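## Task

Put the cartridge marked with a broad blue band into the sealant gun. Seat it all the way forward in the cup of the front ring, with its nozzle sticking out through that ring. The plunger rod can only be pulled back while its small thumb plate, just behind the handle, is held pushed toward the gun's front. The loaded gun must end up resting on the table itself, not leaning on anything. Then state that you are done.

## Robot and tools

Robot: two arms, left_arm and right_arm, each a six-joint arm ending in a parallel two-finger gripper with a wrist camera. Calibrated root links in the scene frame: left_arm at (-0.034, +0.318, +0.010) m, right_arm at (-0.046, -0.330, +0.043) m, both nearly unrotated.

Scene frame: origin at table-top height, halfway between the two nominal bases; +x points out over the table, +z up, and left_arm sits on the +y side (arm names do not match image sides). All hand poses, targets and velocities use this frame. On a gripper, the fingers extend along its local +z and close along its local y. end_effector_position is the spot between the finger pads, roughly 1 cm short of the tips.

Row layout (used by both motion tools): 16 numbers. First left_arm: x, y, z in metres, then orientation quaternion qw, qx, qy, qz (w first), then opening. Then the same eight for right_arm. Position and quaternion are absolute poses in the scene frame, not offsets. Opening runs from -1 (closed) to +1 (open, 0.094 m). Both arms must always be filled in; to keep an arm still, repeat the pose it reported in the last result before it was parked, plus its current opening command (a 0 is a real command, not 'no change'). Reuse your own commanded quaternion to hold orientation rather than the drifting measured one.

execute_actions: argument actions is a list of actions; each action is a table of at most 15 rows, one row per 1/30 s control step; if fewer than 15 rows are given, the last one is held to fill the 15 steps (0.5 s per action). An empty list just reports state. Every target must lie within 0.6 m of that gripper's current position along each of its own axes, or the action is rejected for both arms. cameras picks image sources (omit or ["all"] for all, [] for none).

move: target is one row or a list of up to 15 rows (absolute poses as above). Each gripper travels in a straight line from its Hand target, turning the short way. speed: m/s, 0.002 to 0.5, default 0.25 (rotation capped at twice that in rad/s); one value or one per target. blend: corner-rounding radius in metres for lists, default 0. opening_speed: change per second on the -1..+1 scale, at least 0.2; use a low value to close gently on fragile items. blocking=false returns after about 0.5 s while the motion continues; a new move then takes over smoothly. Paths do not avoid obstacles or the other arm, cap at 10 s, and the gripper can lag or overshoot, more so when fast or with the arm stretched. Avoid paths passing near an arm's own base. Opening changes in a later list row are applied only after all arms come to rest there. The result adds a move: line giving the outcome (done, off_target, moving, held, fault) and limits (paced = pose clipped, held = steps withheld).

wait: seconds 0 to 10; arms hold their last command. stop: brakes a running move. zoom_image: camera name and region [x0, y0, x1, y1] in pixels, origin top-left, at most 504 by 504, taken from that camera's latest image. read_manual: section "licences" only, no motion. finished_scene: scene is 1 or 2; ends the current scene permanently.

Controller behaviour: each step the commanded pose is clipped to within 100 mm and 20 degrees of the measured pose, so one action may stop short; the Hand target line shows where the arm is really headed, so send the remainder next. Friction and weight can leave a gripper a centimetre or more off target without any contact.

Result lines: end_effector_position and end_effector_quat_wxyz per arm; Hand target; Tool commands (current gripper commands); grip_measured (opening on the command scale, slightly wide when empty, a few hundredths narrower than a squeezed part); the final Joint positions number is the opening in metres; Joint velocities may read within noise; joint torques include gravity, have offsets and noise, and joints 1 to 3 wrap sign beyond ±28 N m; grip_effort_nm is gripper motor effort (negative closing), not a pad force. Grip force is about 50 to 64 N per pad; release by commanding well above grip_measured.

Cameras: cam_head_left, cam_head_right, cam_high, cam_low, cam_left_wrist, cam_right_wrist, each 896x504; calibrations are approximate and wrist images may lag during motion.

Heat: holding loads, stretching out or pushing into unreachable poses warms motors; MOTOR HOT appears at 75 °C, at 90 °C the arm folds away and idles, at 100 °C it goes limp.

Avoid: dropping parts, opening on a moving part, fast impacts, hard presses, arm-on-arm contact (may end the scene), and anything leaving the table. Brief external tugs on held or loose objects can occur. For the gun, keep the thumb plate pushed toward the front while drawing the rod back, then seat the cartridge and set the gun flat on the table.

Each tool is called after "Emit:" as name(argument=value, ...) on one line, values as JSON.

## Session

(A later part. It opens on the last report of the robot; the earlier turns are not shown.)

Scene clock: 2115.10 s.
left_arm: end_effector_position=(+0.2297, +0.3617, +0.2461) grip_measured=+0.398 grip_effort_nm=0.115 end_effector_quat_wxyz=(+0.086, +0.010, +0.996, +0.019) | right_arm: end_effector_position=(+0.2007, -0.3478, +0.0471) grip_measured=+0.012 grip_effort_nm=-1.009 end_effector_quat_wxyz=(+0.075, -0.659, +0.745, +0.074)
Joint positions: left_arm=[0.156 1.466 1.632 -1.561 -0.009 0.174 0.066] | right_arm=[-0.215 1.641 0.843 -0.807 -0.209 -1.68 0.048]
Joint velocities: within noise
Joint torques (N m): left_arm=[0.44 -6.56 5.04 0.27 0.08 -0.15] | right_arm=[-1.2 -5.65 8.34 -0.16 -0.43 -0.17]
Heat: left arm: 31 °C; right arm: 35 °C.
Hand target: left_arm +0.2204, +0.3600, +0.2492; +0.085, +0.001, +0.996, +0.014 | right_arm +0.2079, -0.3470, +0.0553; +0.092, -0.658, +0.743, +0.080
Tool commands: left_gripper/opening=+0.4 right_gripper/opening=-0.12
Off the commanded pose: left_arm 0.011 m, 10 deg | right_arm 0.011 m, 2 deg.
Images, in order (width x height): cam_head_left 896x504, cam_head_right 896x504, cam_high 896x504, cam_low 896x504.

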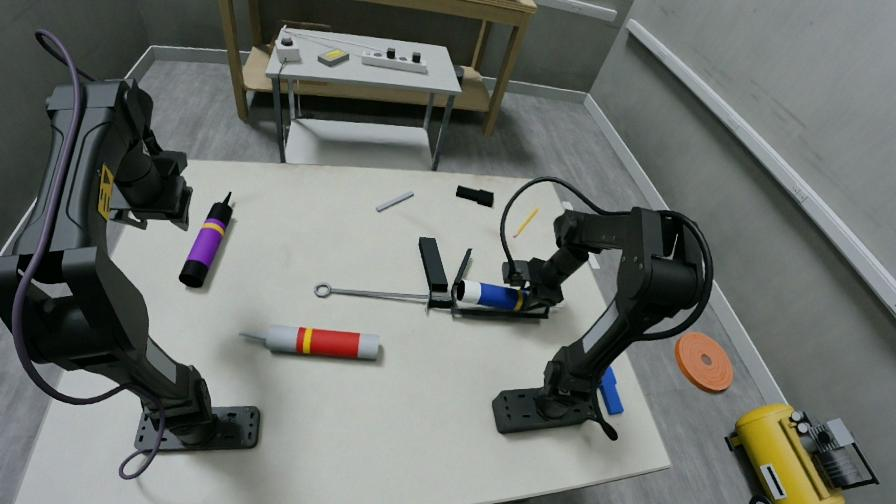

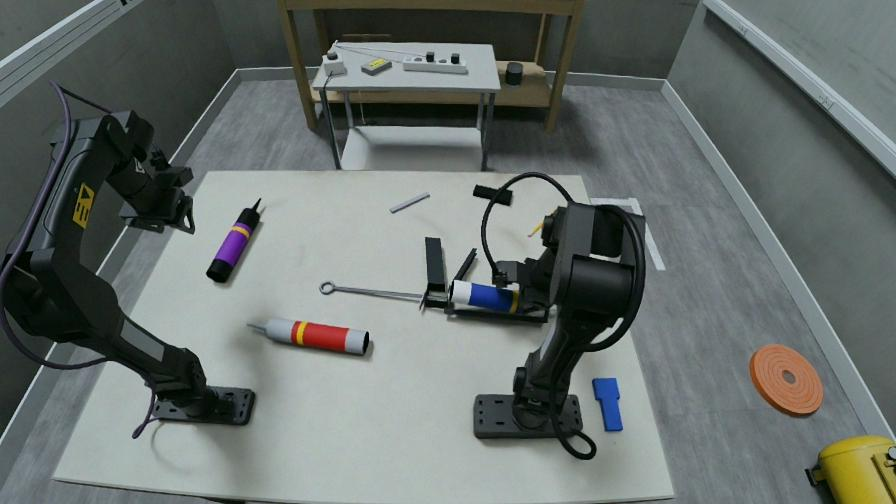

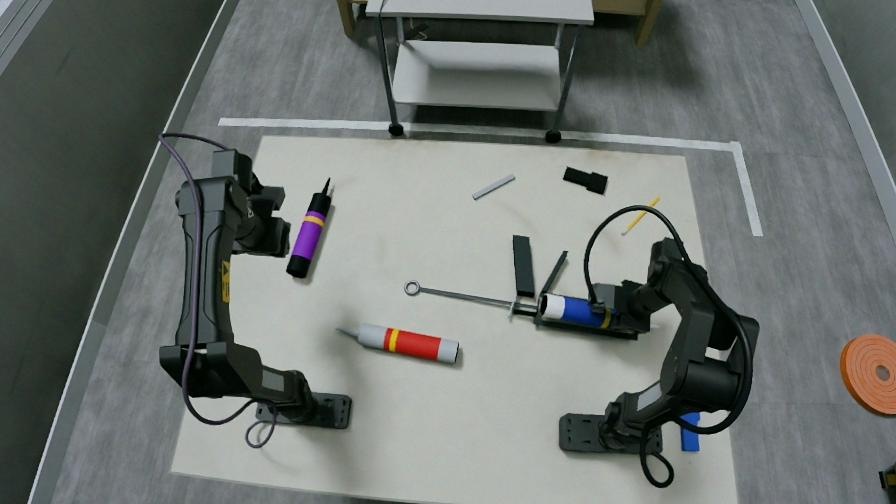

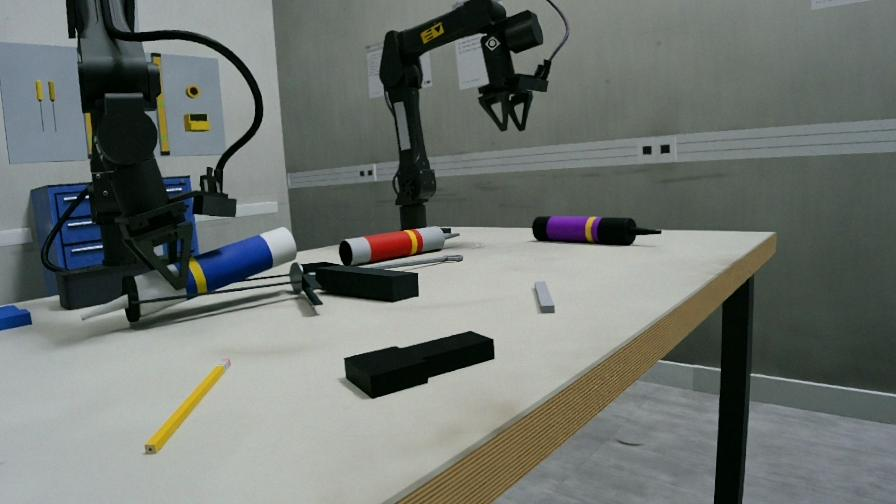

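Emit:
move(target=[[0.22, 0.36, 0.25, 0, 0.0, 1, 0, 0.4, 0.2075, -0.350, 0.050, 0.0533, -0.6446, 0.7614, 0.0451, -0.12]], speed=0.03, cameras=["cam_low","cam_high"])

Emit:
zoom_image(camera="cam_low", region=[80, 210, 340, 340])

Emit:
zoom_image(camera="cam_high", region=[490, 250, 670, 360])

Scene clock: 2184.97 s.
left_arm: end_effector_position=(+0.2297, +0.3617, +0.2461) grip_measured=+0.398 grip_effort_nm=0.115 end_effector_quat_wxyz=(+0.086, +0.010, +0.996, +0.019) | right_arm: end_effector_position=(+0.2004, -0.3501, +0.0449) grip_measured=+0.012 grip_effort_nm=-1.009 end_effector_quat_wxyz=(+0.045, -0.649, +0.758, +0.054)
Joint positions: left_arm=[0.156 1.466 1.632 -1.561 -0.009 0.174 0.066] | right_arm=[-0.174 1.641 0.843 -0.801 -0.138 -1.605 0.048]
Joint velocities: within noise
Joint torques (N m): left_arm=[0.36 -6.54 5.09 0.23 0.07 -0.12] | right_arm=[0.31 -6.43 6.64 0.15 -0.09 0.14]
Heat: left arm: 31 °C; right arm: 34 °C.
Hand target: left_arm +0.2204, +0.3600, +0.2492; +0.085, +0.001, +0.996, +0.014 | right_arm +0.2076, -0.3503, +0.0500; +0.053, -0.645, +0.761, +0.045
Off the commanded pose: left_arm 0.011 m, 10 deg | right_arm 0.009 m, 1 deg.
joint sent to its limit (left arm) — joint 4 (wrist pitch), lower limit. The joint targets are off in orientation, not in position.
move: off_target (left_arm)
Images, in order (width x height): cam_high 896x504, cam_low 896x504.

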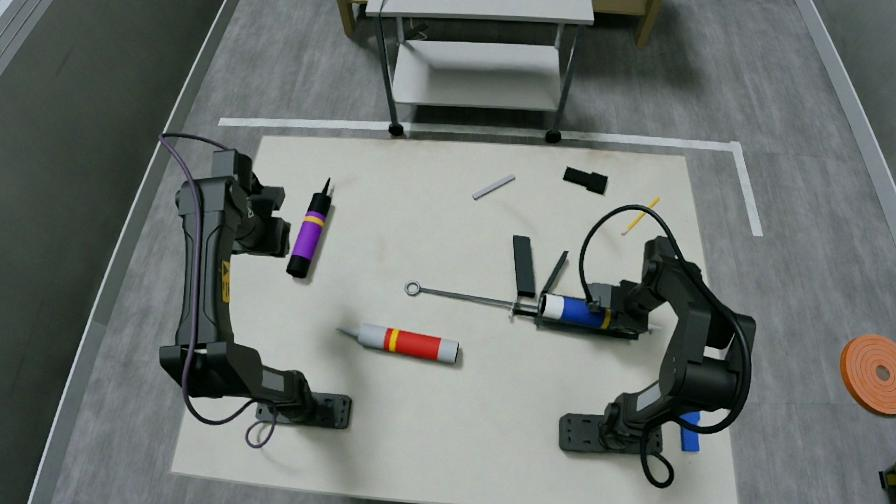

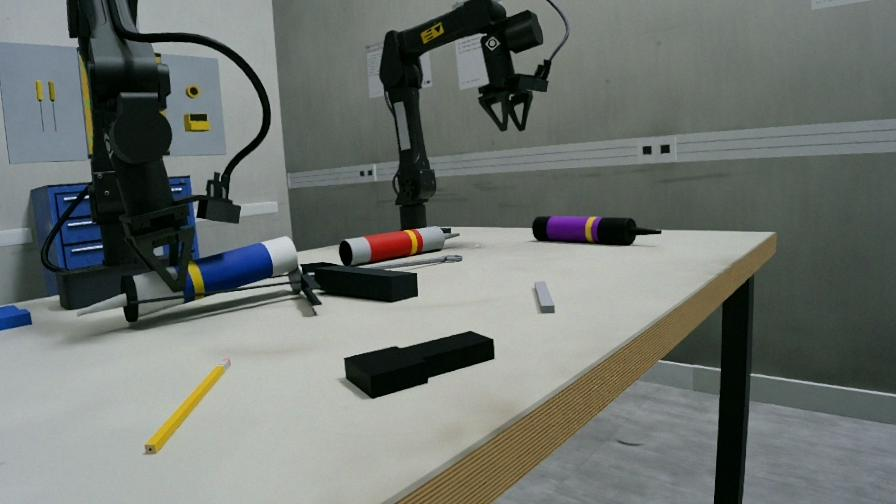

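Scaled by 1.938 from the camera's 896x504 image, which has a finer 1280x720 frame.

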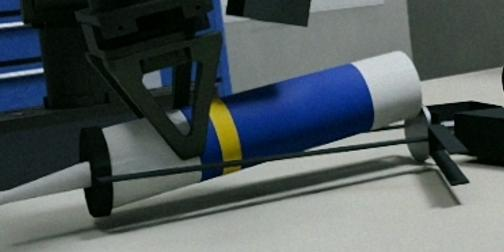

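Scaled by 2.800 from the camera's 896x504 image, which has a finer 1280x720 frame.

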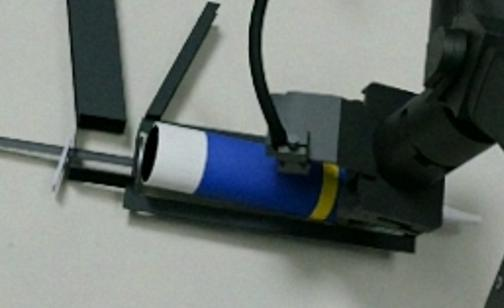

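Emit:
execute_actions(actions=[])

Emit:
zoom_image(camera="cam_low", region=[80, 210, 340, 340])

Emit:
zoom_image(camera="cam_high", region=[490, 250, 670, 360])

Scene clock: 2218.47 s.
left_arm: end_effector_position=(+0.2297, +0.3617, +0.2461) grip_measured=+0.398 grip_effort_nm=0.115 end_effector_quat_wxyz=(+0.086, +0.010, +0.996, +0.019) | right_arm: end_effector_position=(+0.2004, -0.3501, +0.0449) grip_measured=+0.012 grip_effort_nm=-1.004 end_effector_quat_wxyz=(+0.045, -0.649, +0.758, +0.054)
Joint positions: left_arm=[0.156 1.466 1.632 -1.561 -0.009 0.174 0.066] | right_arm=[-0.174 1.641 0.843 -0.801 -0.138 -1.605 0.048]
Joint velocities: within noise
Joint torques (N m): left_arm=[0.5 -6.37 5 0.23 0.08 -0.13] | right_arm=[0.31 -6.42 6.65 0.15 -0.09 0.14]
Heat: left arm: 31 °C; right arm: 35 °C.
Hand target: left_arm +0.2204, +0.3600, +0.2492; +0.085, +0.001, +0.996, +0.014 | right_arm +0.2076, -0.3503, +0.0500; +0.053, -0.645, +0.761, +0.045
Tool commands: left_gripper/opening=+0.4 right_gripper/opening=-0.12
Off the commanded pose: left_arm 0.011 m, 10 deg | right_arm 0.009 m, 1 deg.
camera_calibration:
cam_left_wrist: T_world_to_cam=[[-0.00547023, -0.998988, -0.0446349, 0.372331], [-0.950928, -0.00861214, 0.309292, 0.180418], [-0.309363, 0.0441365, -0.949919, 0.377479], [0, 0, 0, 1]] pos_world=[0.29038, 0.356847, 0.319392]
cam_right_wrist: T_world_to_cam=[[0.985819, -0.167212, -0.0141997, -0.25503], [-0.156938, -0.94859, 0.274859, -0.272848], [-0.0594294, -0.268733, -0.96138, 0.0435521], [0, 0, 0, 1]] pos_world=[0.211182, -0.289761, 0.113244]

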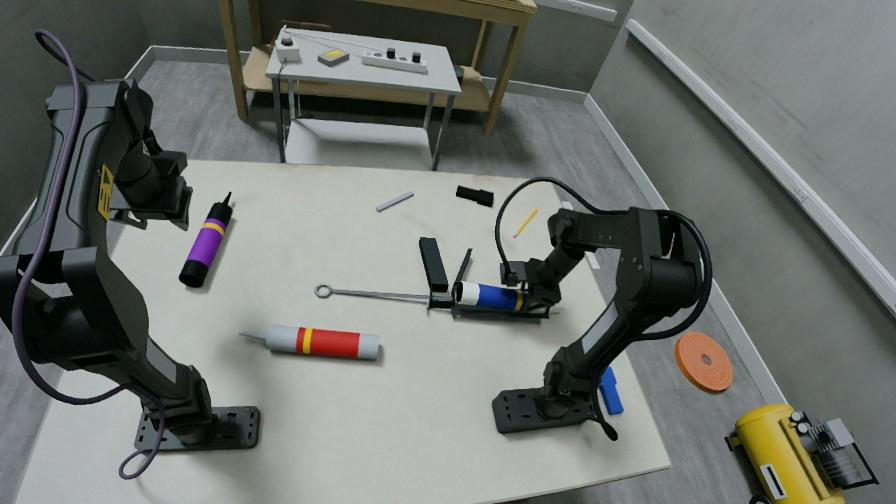

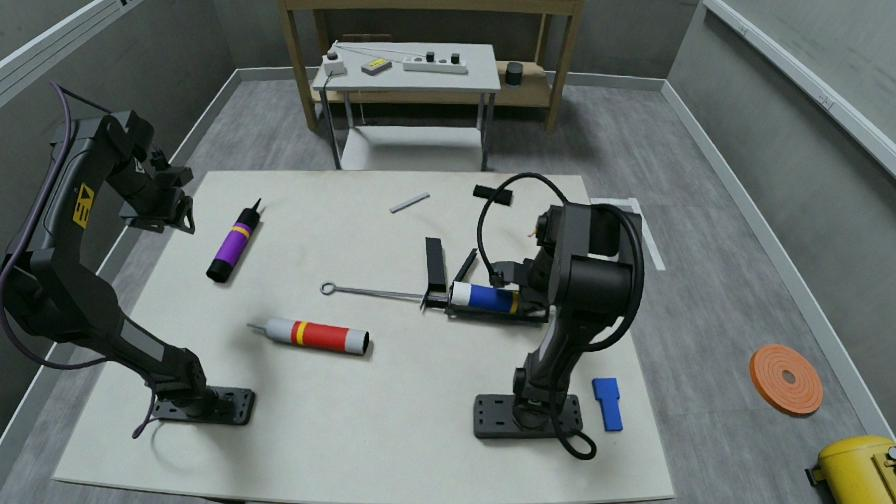

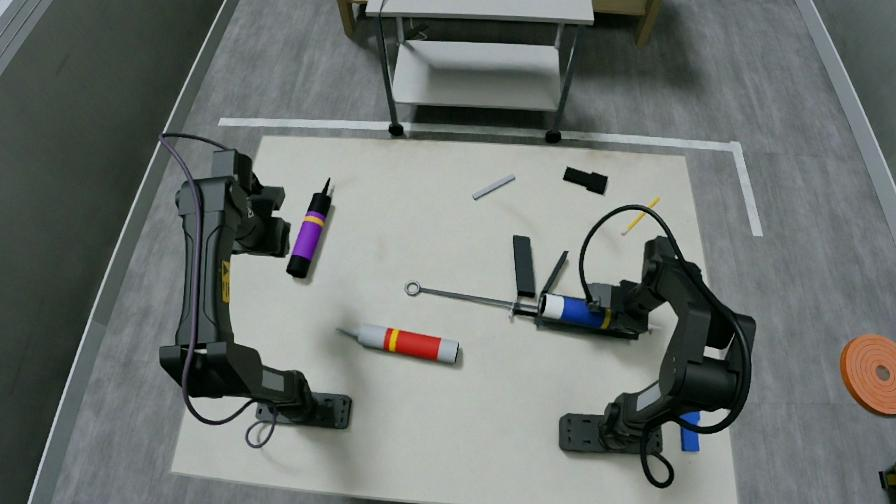

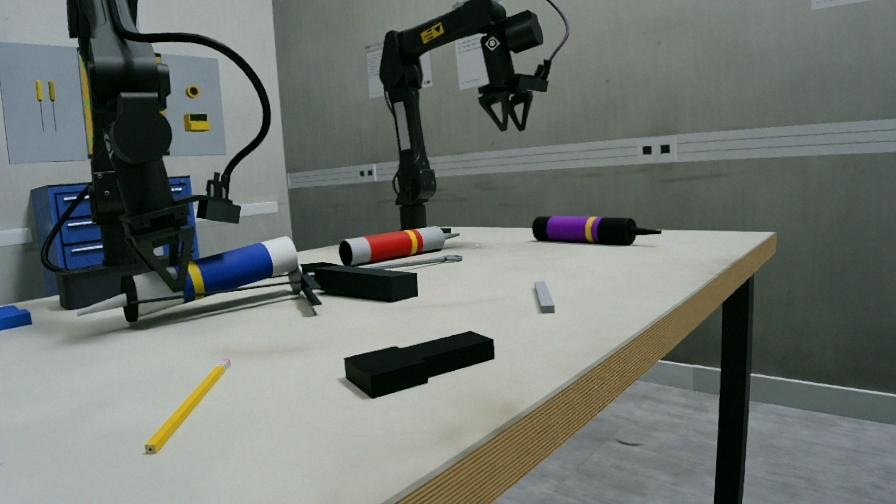

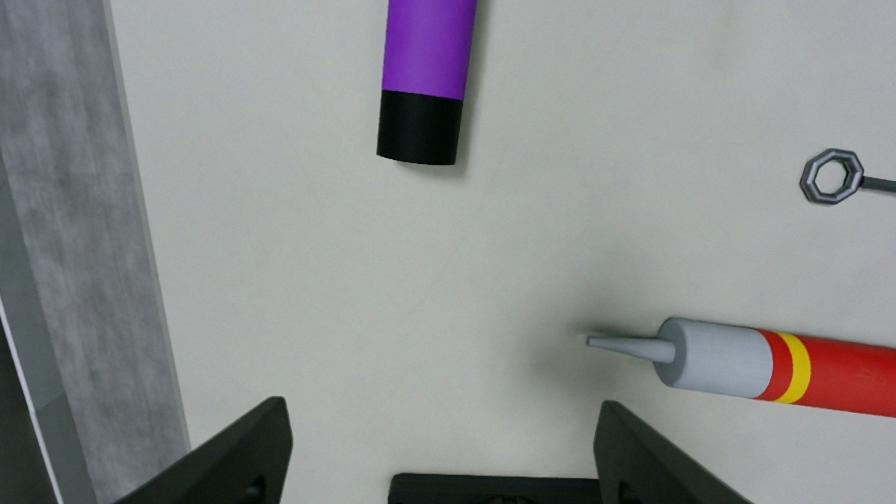

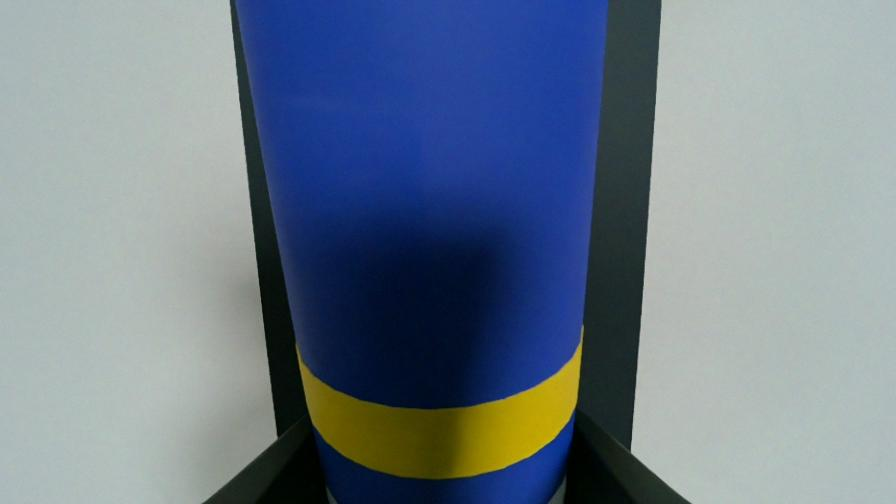

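Scaled by 1.938 from the camera's 896x504 image, which has a finer 1280x720 frame.

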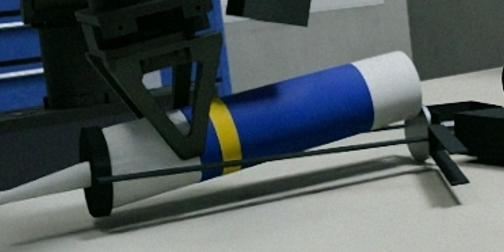

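Scaled by 2.800 from the camera's 896x504 image, which has a finer 1280x720 frame.

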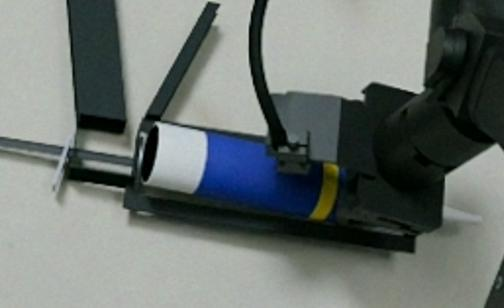

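Emit:
move(target=[0.22, 0.36, 0.25, 0, 0.0, 1, 0, 0.4, 0.2075, -0.354, 0.047, 0.0433, -0.6467, 0.7606, 0.0366, -0.12], speed=0.03, cameras=["cam_low","cam_high"])

Emit:
zoom_image(camera="cam_low", region=[80, 210, 340, 340])

Emit:
zoom_image(camera="cam_high", region=[490, 250, 670, 360])

Scene clock: 2240.50 s.
left_arm: end_effector_position=(+0.2297, +0.3617, +0.2461) grip_measured=+0.398 grip_effort_nm=0.120 end_effector_quat_wxyz=(+0.086, +0.010, +0.996, +0.019) | right_arm: end_effector_position=(+0.2011, -0.3535, +0.0443) grip_measured=+0.012 grip_effort_nm=-1.009 end_effector_quat_wxyz=(+0.038, -0.651, +0.757, +0.044)
Joint positions: left_arm=[0.156 1.466 1.632 -1.561 -0.009 0.174 0.066] | right_arm=[-0.169 1.641 0.843 -0.795 -0.114 -1.603 0.048]
Joint velocities: within noise
Joint torques (N m): left_arm=[0.34 -6.46 4.89 0.28 0.05 -0.17] | right_arm=[0.35 -5.83 6.39 0.2 -0.07 0.13]
Heat: left arm: 31 °C; right arm: 34 °C.
Hand target: left_arm +0.2204, +0.3600, +0.2492; +0.085, +0.001, +0.996, +0.014 | right_arm +0.2072, -0.3536, +0.0470; +0.043, -0.647, +0.760, +0.037
Off the commanded pose: left_arm 0.011 m, 10 deg | right_arm 0.007 m, 1 deg.
joint sent to its limit (left arm) — joint 4 (wrist pitch), lower limit. The joint targets are off in orientation, not in position.
move: off_target (left_arm)
Images, in order (width x height): cam_high 896x504, cam_low 896x504.

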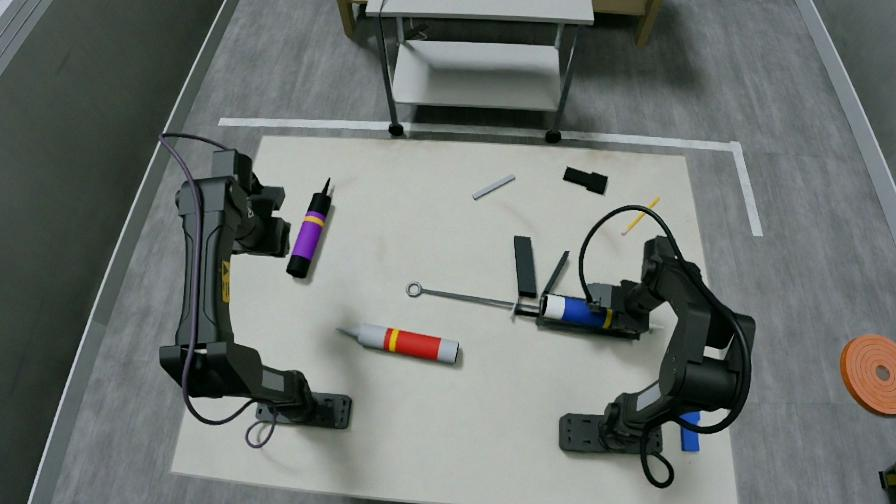

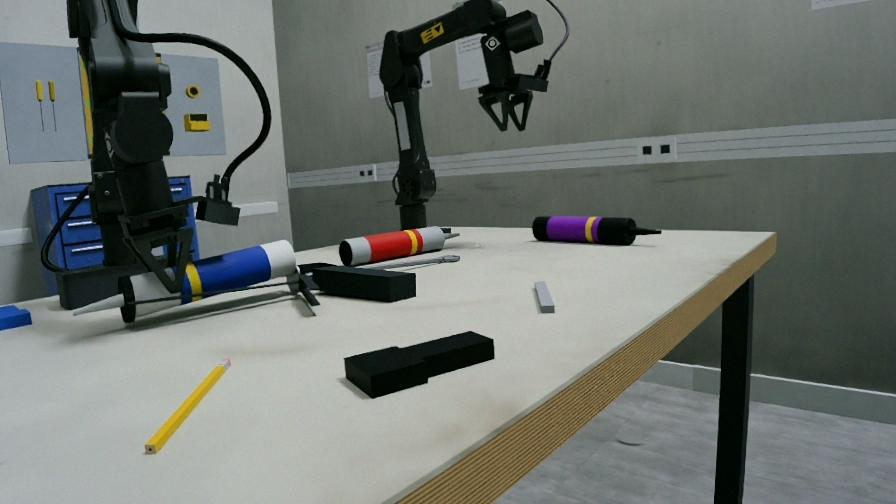

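Scaled by 1.938 from the camera's 896x504 image, which has a finer 1280x720 frame.

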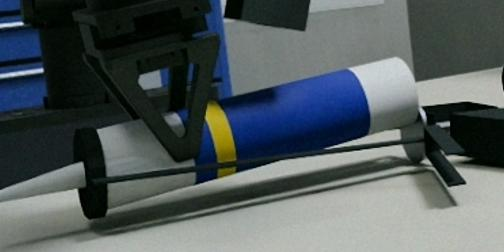

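Scaled by 2.800 from the camera's 896x504 image, which has a finer 1280x720 frame.

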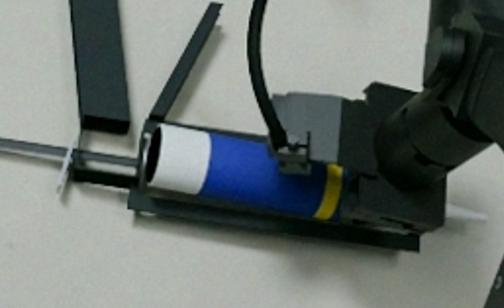

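Emit:
zoom_image(camera="cam_low", region=[250, 220, 340, 320])

Emit:
zoom_image(camera="cam_low", region=[90, 250, 210, 340])

Emit:
zoom_image(camera="cam_high", region=[505, 280, 595, 340])

Scaled by 5.040 from the camera's 896x504 image, which has a finer 1280x720 frame.

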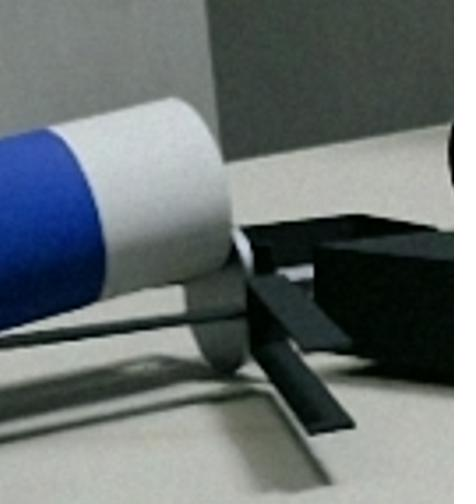

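Scaled by 4.200 from the camera's 896x504 image, which has a finer 1280x720 frame.

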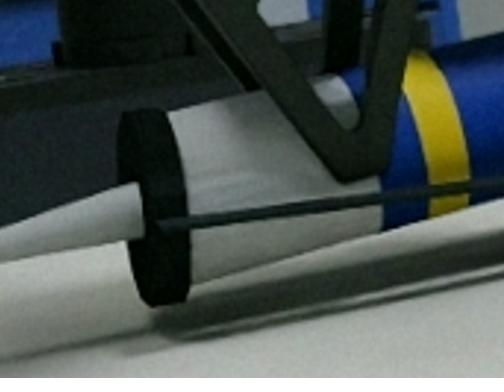

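Scaled by 5.600 from the camera's 896x504 image, which has a finer 1280x720 frame.

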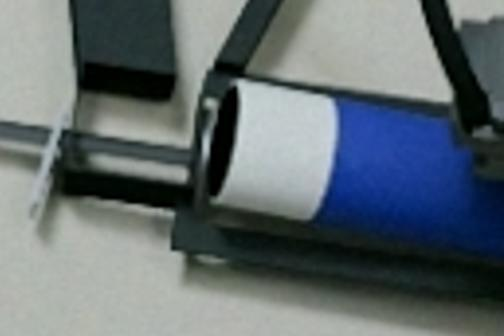

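Emit:
move(target=[[0.22, 0.36, 0.25, 0, 0.0, 1, 0, 0.4, 0.2075, -0.353, 0.044, 0.0266, -0.649, 0.7599, 0.0227, -0.12], [0.22, 0.36, 0.25, 0, 0.0, 1, 0, 0.4, 0.2075, -0.353, 0.041, 0.0133, -0.6493, 0.7603, 0.0113, -0.12]], speed=0.02, cameras=["cam_low","cam_high"])

Emit:
zoom_image(camera="cam_low", region=[80, 210, 340, 340])

Emit:
zoom_image(camera="cam_high", region=[505, 270, 655, 350])

Scene clock: 2292.70 s.
left_arm: end_effector_position=(+0.2297, +0.3617, +0.2461) grip_measured=+0.398 grip_effort_nm=0.110 end_effector_quat_wxyz=(+0.086, +0.010, +0.996, +0.019) | right_arm: end_effector_position=(+0.2026, -0.3554, +0.0407) grip_measured=+0.012 grip_effort_nm=-1.009 end_effector_quat_wxyz=(+0.005, -0.649, +0.761, +0.016)
Joint positions: left_arm=[0.156 1.466 1.632 -1.561 -0.009 0.174 0.066] | right_arm=[-0.116 1.651 0.843 -0.779 -0.03 -1.54 0.048]
Joint velocities: within noise
Joint torques (N m): left_arm=[0.4 -6.45 5.14 0.27 0.1 -0.14] | right_arm=[0.54 -5.85 5.42 0.34 -0.07 0.13]
Heat: left arm: 30 °C; right arm: 34 °C.
Hand target: left_arm +0.2204, +0.3600, +0.2492; +0.085, +0.001, +0.996, +0.014 | right_arm +0.2074, -0.3535, +0.0409; +0.013, -0.645, +0.764, +0.011
Off the commanded pose: left_arm 0.011 m, 10 deg | right_arm 0.005 m, 1 deg.
joint sent to its limit (left arm) — joint 4 (wrist pitch), lower limit. The joint targets are off in orientation, not in position.
move: off_target (left_arm)
Images, in order (width x height): cam_high 896x504, cam_low 896x504.

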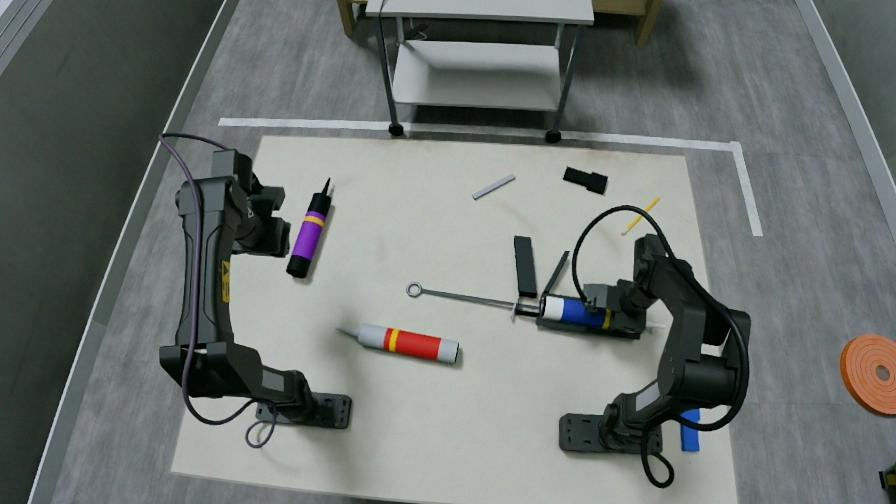

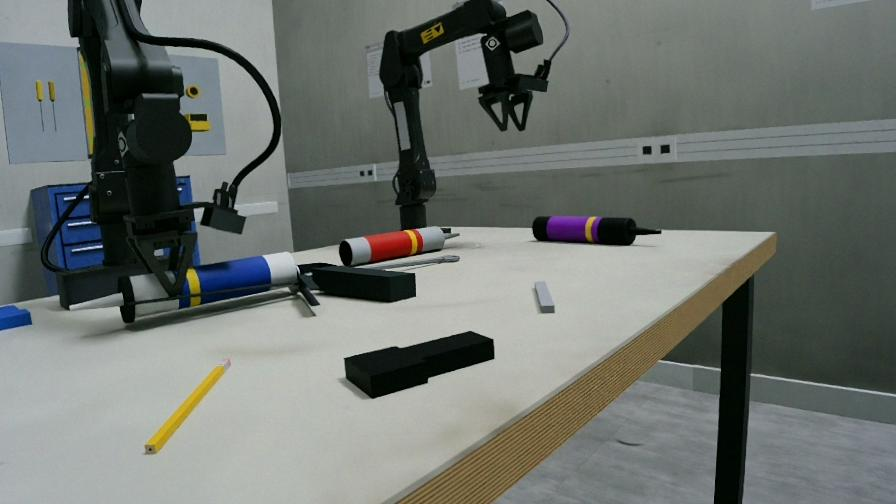

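Scaled by 1.938 from the camera's 896x504 image, which has a finer 1280x720 frame.

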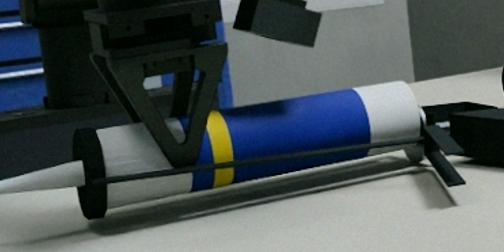

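Scaled by 3.360 from the camera's 896x504 image, which has a finer 1280x720 frame.

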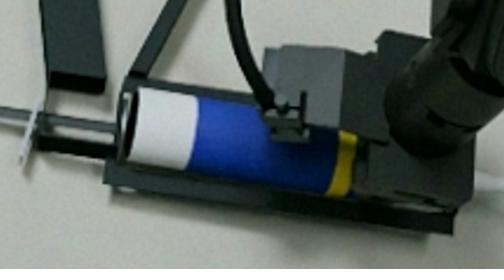

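Emit:
move(target=[0.22, 0.36, 0.25, 0, 0.0, 1, 0, 0.4, 0.2075, -0.3535, 0.044, 0.0133, -0.6493, 0.7603, 0.0113, 0.15], speed=0.02, opening_speed=0.2, cameras=["cam_low","cam_high"])

Emit:
zoom_image(camera="cam_low", region=[80, 210, 340, 340])

Emit:
zoom_image(camera="cam_high", region=[505, 270, 655, 350])

Scene clock: 2317.70 s.
left_arm: end_effector_position=(+0.2297, +0.3617, +0.2461) grip_measured=+0.398 grip_effort_nm=0.120 end_effector_quat_wxyz=(+0.086, +0.010, +0.996, +0.019) | right_arm: end_effector_position=(+0.2036, -0.3555, +0.0410) grip_measured=+0.148 grip_effort_nm=0.149 end_effector_quat_wxyz=(+0.006, -0.651, +0.759, +0.015)
Joint positions: left_arm=[0.156 1.466 1.632 -1.561 -0.009 0.174 0.066] | right_arm=[-0.116 1.651 0.845 -0.778 -0.03 -1.548 0.054]
Joint velocities: within noise
Joint torques (N m): left_arm=[0.34 -6.49 5.05 0.25 0.03 -0.15] | right_arm=[0.5 -6.39 5.97 0.18 -0.08 0.02]
Heat: left arm: 30 °C; right arm: 33 °C.
Hand target: left_arm +0.2204, +0.3600, +0.2492; +0.085, +0.001, +0.996, +0.014 | right_arm +0.2080, -0.3536, +0.0442; +0.014, -0.652, +0.758, +0.011
Off the commanded pose: left_arm 0.011 m, 10 deg | right_arm 0.005 m, 1 deg.
joint sent to its limit (left arm) — joint 4 (wrist pitch), lower limit. The joint targets are off in orientation, not in position.
move: off_target (left_arm)
Images, in order (width x height): cam_high 896x504, cam_low 896x504.

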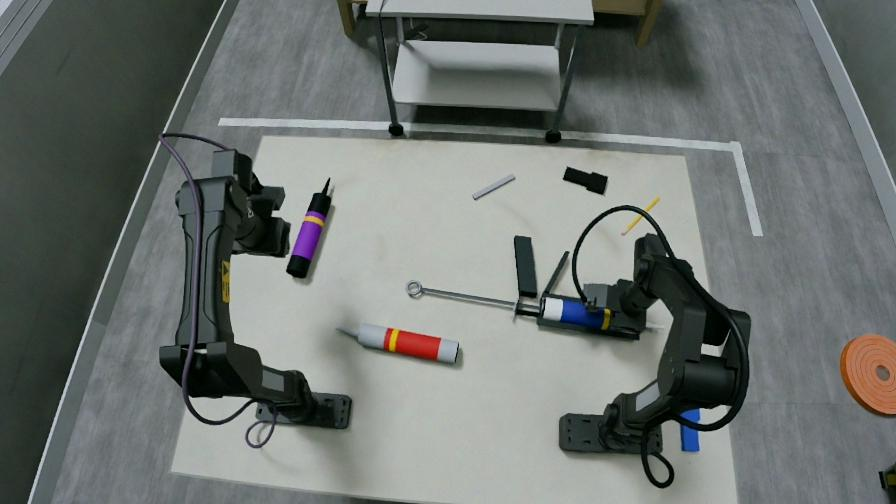

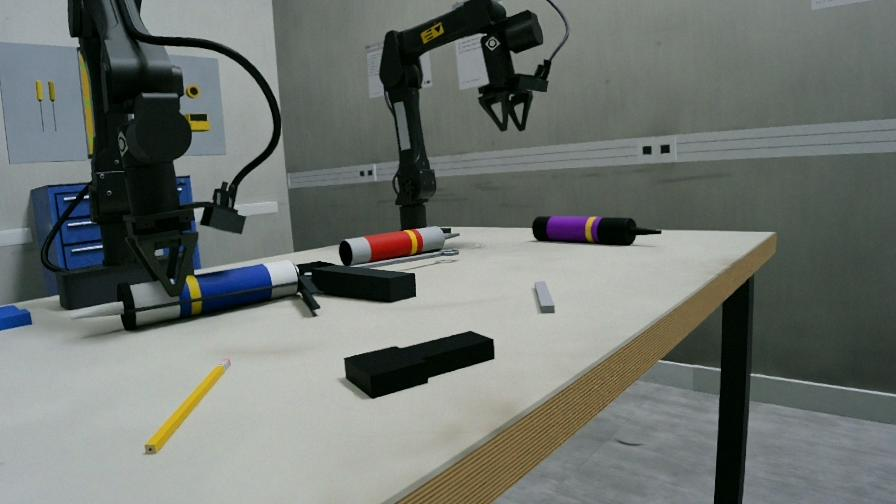

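Scaled by 1.938 from the camera's 896x504 image, which has a finer 1280x720 frame.

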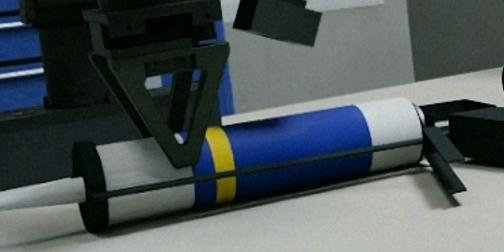

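Scaled by 3.360 from the camera's 896x504 image, which has a finer 1280x720 frame.

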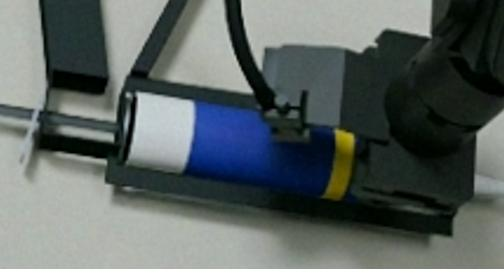

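Emit:
move(target=[[0.22, 0.36, 0.25, 0, 0.0, 1, 0, 0.4, 0.2075, -0.3535, 0.055, 0.0133, -0.6493, 0.7603, 0.0113, 0.25],[0.22, 0.36, 0.25, 0, 0.0, 1, 0, 0.4, 0.2075, -0.3535, 0.13, 0.0133, -0.6493, 0.7603, 0.0113, 0.25],[0.22, 0.36, 0.25, 0, 0.0, 1, 0, 0.4, 0.205, -0.10, 0.2, 0.0133, -0.6493, 0.7603, 0.0113, -0.9]], speed=[0.04,0.1,0.2])

Emit:
zoom_image(camera="cam_low", region=[80, 210, 340, 340])

Emit:
zoom_image(camera="cam_high", region=[505, 270, 665, 360])

Emit:
zoom_image(camera="cam_head_left", region=[420, 220, 600, 350])

Scene clock: 2338.10 s.
left_arm: end_effector_position=(+0.2297, +0.3617, +0.2461) grip_measured=+0.398 grip_effort_nm=0.120 end_effector_quat_wxyz=(+0.086, +0.010, +0.996, +0.019) | right_arm: end_effector_position=(+0.2034, -0.1020, +0.1957) grip_measured=-0.898 grip_effort_nm=-0.100 end_effector_quat_wxyz=(+0.013, -0.653, +0.757, +0.008)
Joint positions: left_arm=[0.156 1.466 1.632 -1.561 -0.009 0.174 0.066] | right_arm=[0.742 1.8 1.661 -1.405 -0.016 -0.695 0.005]
Joint velocities: within noise
Joint torques (N m): left_arm=[0.43 -6.48 5.04 0.23 0.06 -0.17] | right_arm=[-0.16 -7.16 8.59 0.04 0.05 0.13]
Heat: left arm: 30 °C; right arm: 33 °C.
Hand target: left_arm +0.2204, +0.3600, +0.2492; +0.085, +0.001, +0.996, +0.014 | right_arm +0.2064, -0.1017, +0.1989; +0.012, -0.647, +0.762, +0.005
Off the commanded pose: left_arm 0.011 m, 10 deg | right_arm 0.005 m, 1 deg.
joint sent to its limit (left arm) — joint 4 (wrist pitch), lower limit. The joint targets are off in orientation, not in position.
move: off_target (left_arm)
camera_calibration:
cam_left_wrist: T_world_to_cam=[[-0.00547023, -0.998988, -0.0446349, 0.372331], [-0.950928, -0.00861214, 0.309292, 0.180418], [-0.309363, 0.0441365, -0.949919, 0.377479], [0, 0, 0, 1]] pos_world=[0.29038, 0.356847, 0.319392]
cam_right_wrist: T_world_to_cam=[[0.987051, -0.159723, 0.0147749, -0.219585], [-0.15343, -0.91325, 0.377405, -0.0957238], [-0.046787, -0.374785, -0.925931, 0.23504], [0, 0, 0, 1]] pos_world=[0.213052, -0.034403, 0.257002]

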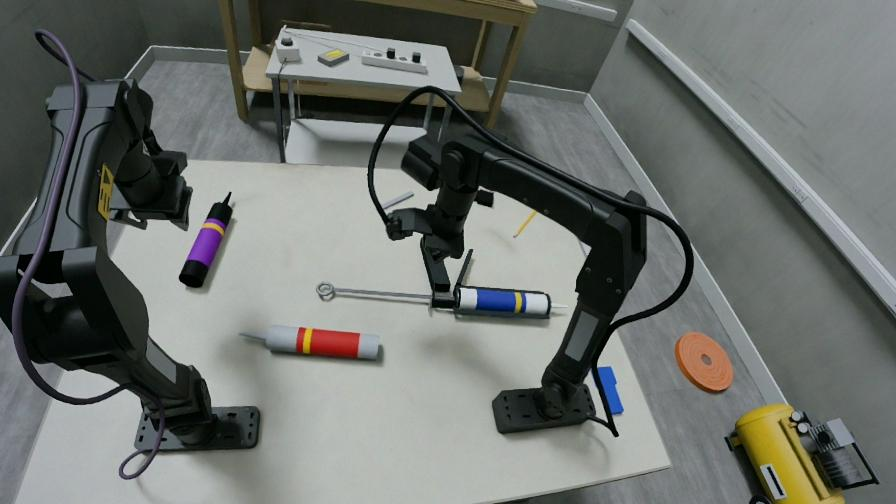

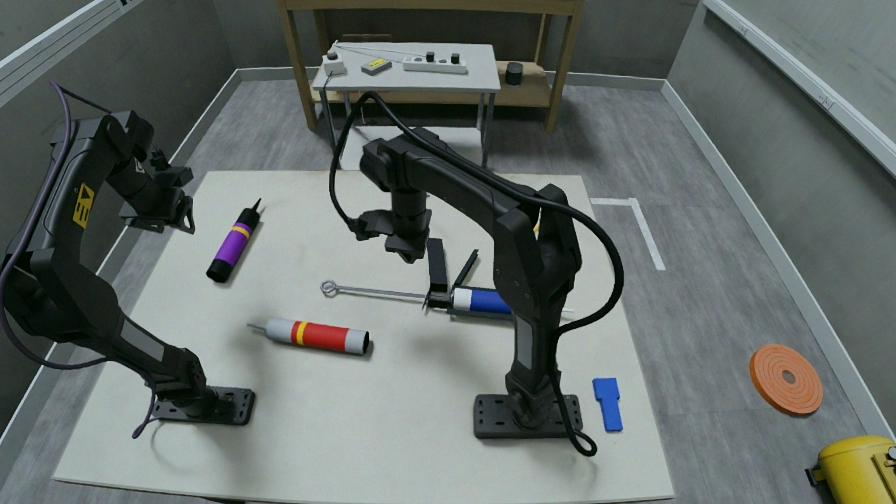

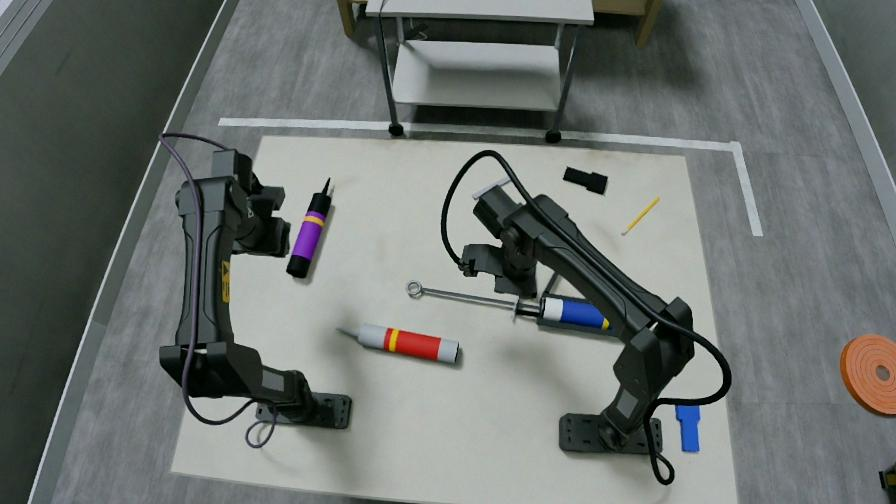

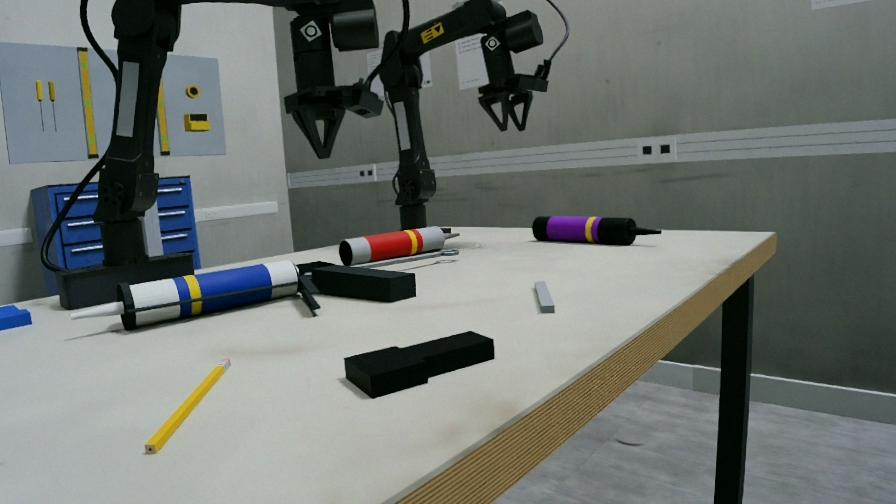

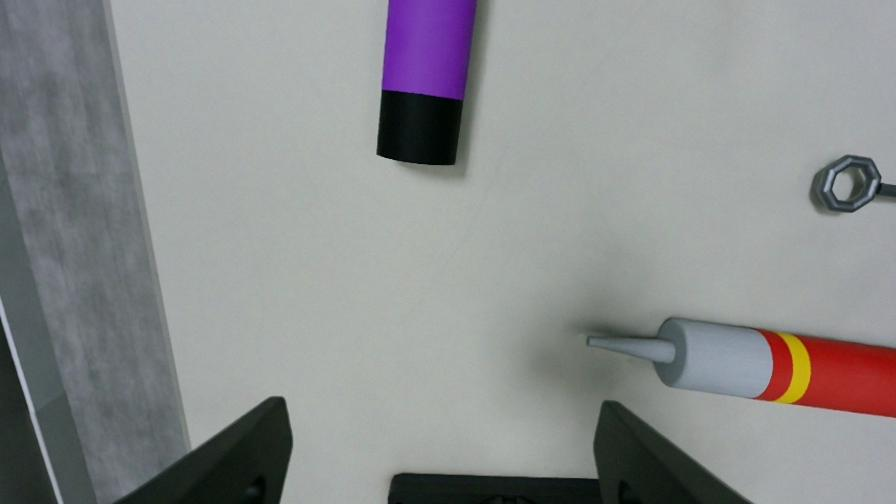

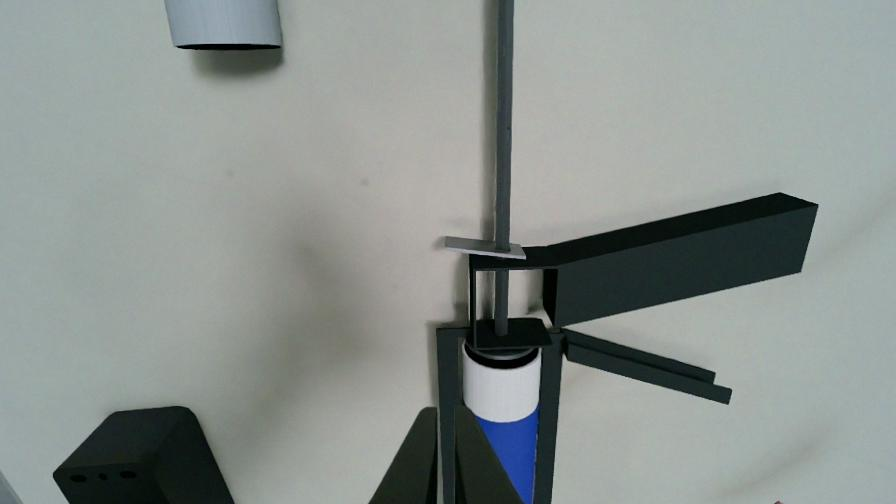

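Scaled by 1.938 from the camera's 896x504 image, which has a finer 1280x720 frame.

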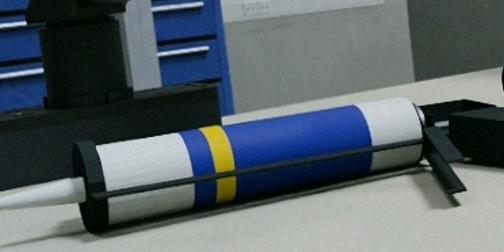

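Scaled by 3.150 from the camera's 896x504 image, which has a finer 1280x720 frame.

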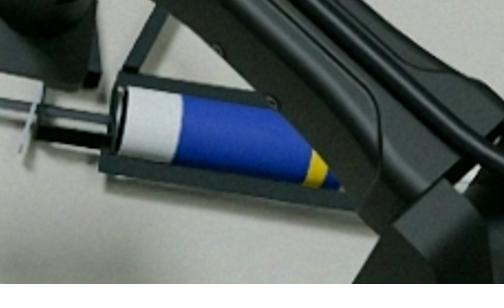

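Scaled by 2.800 from the camera's 896x504 image, which has a finer 1280x720 frame.

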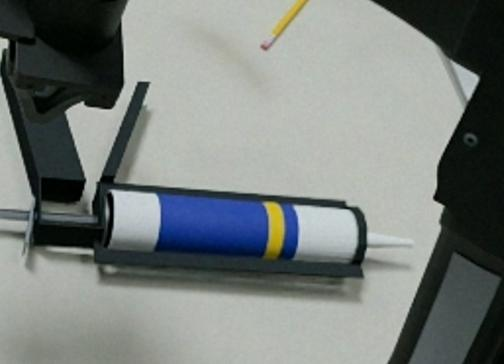

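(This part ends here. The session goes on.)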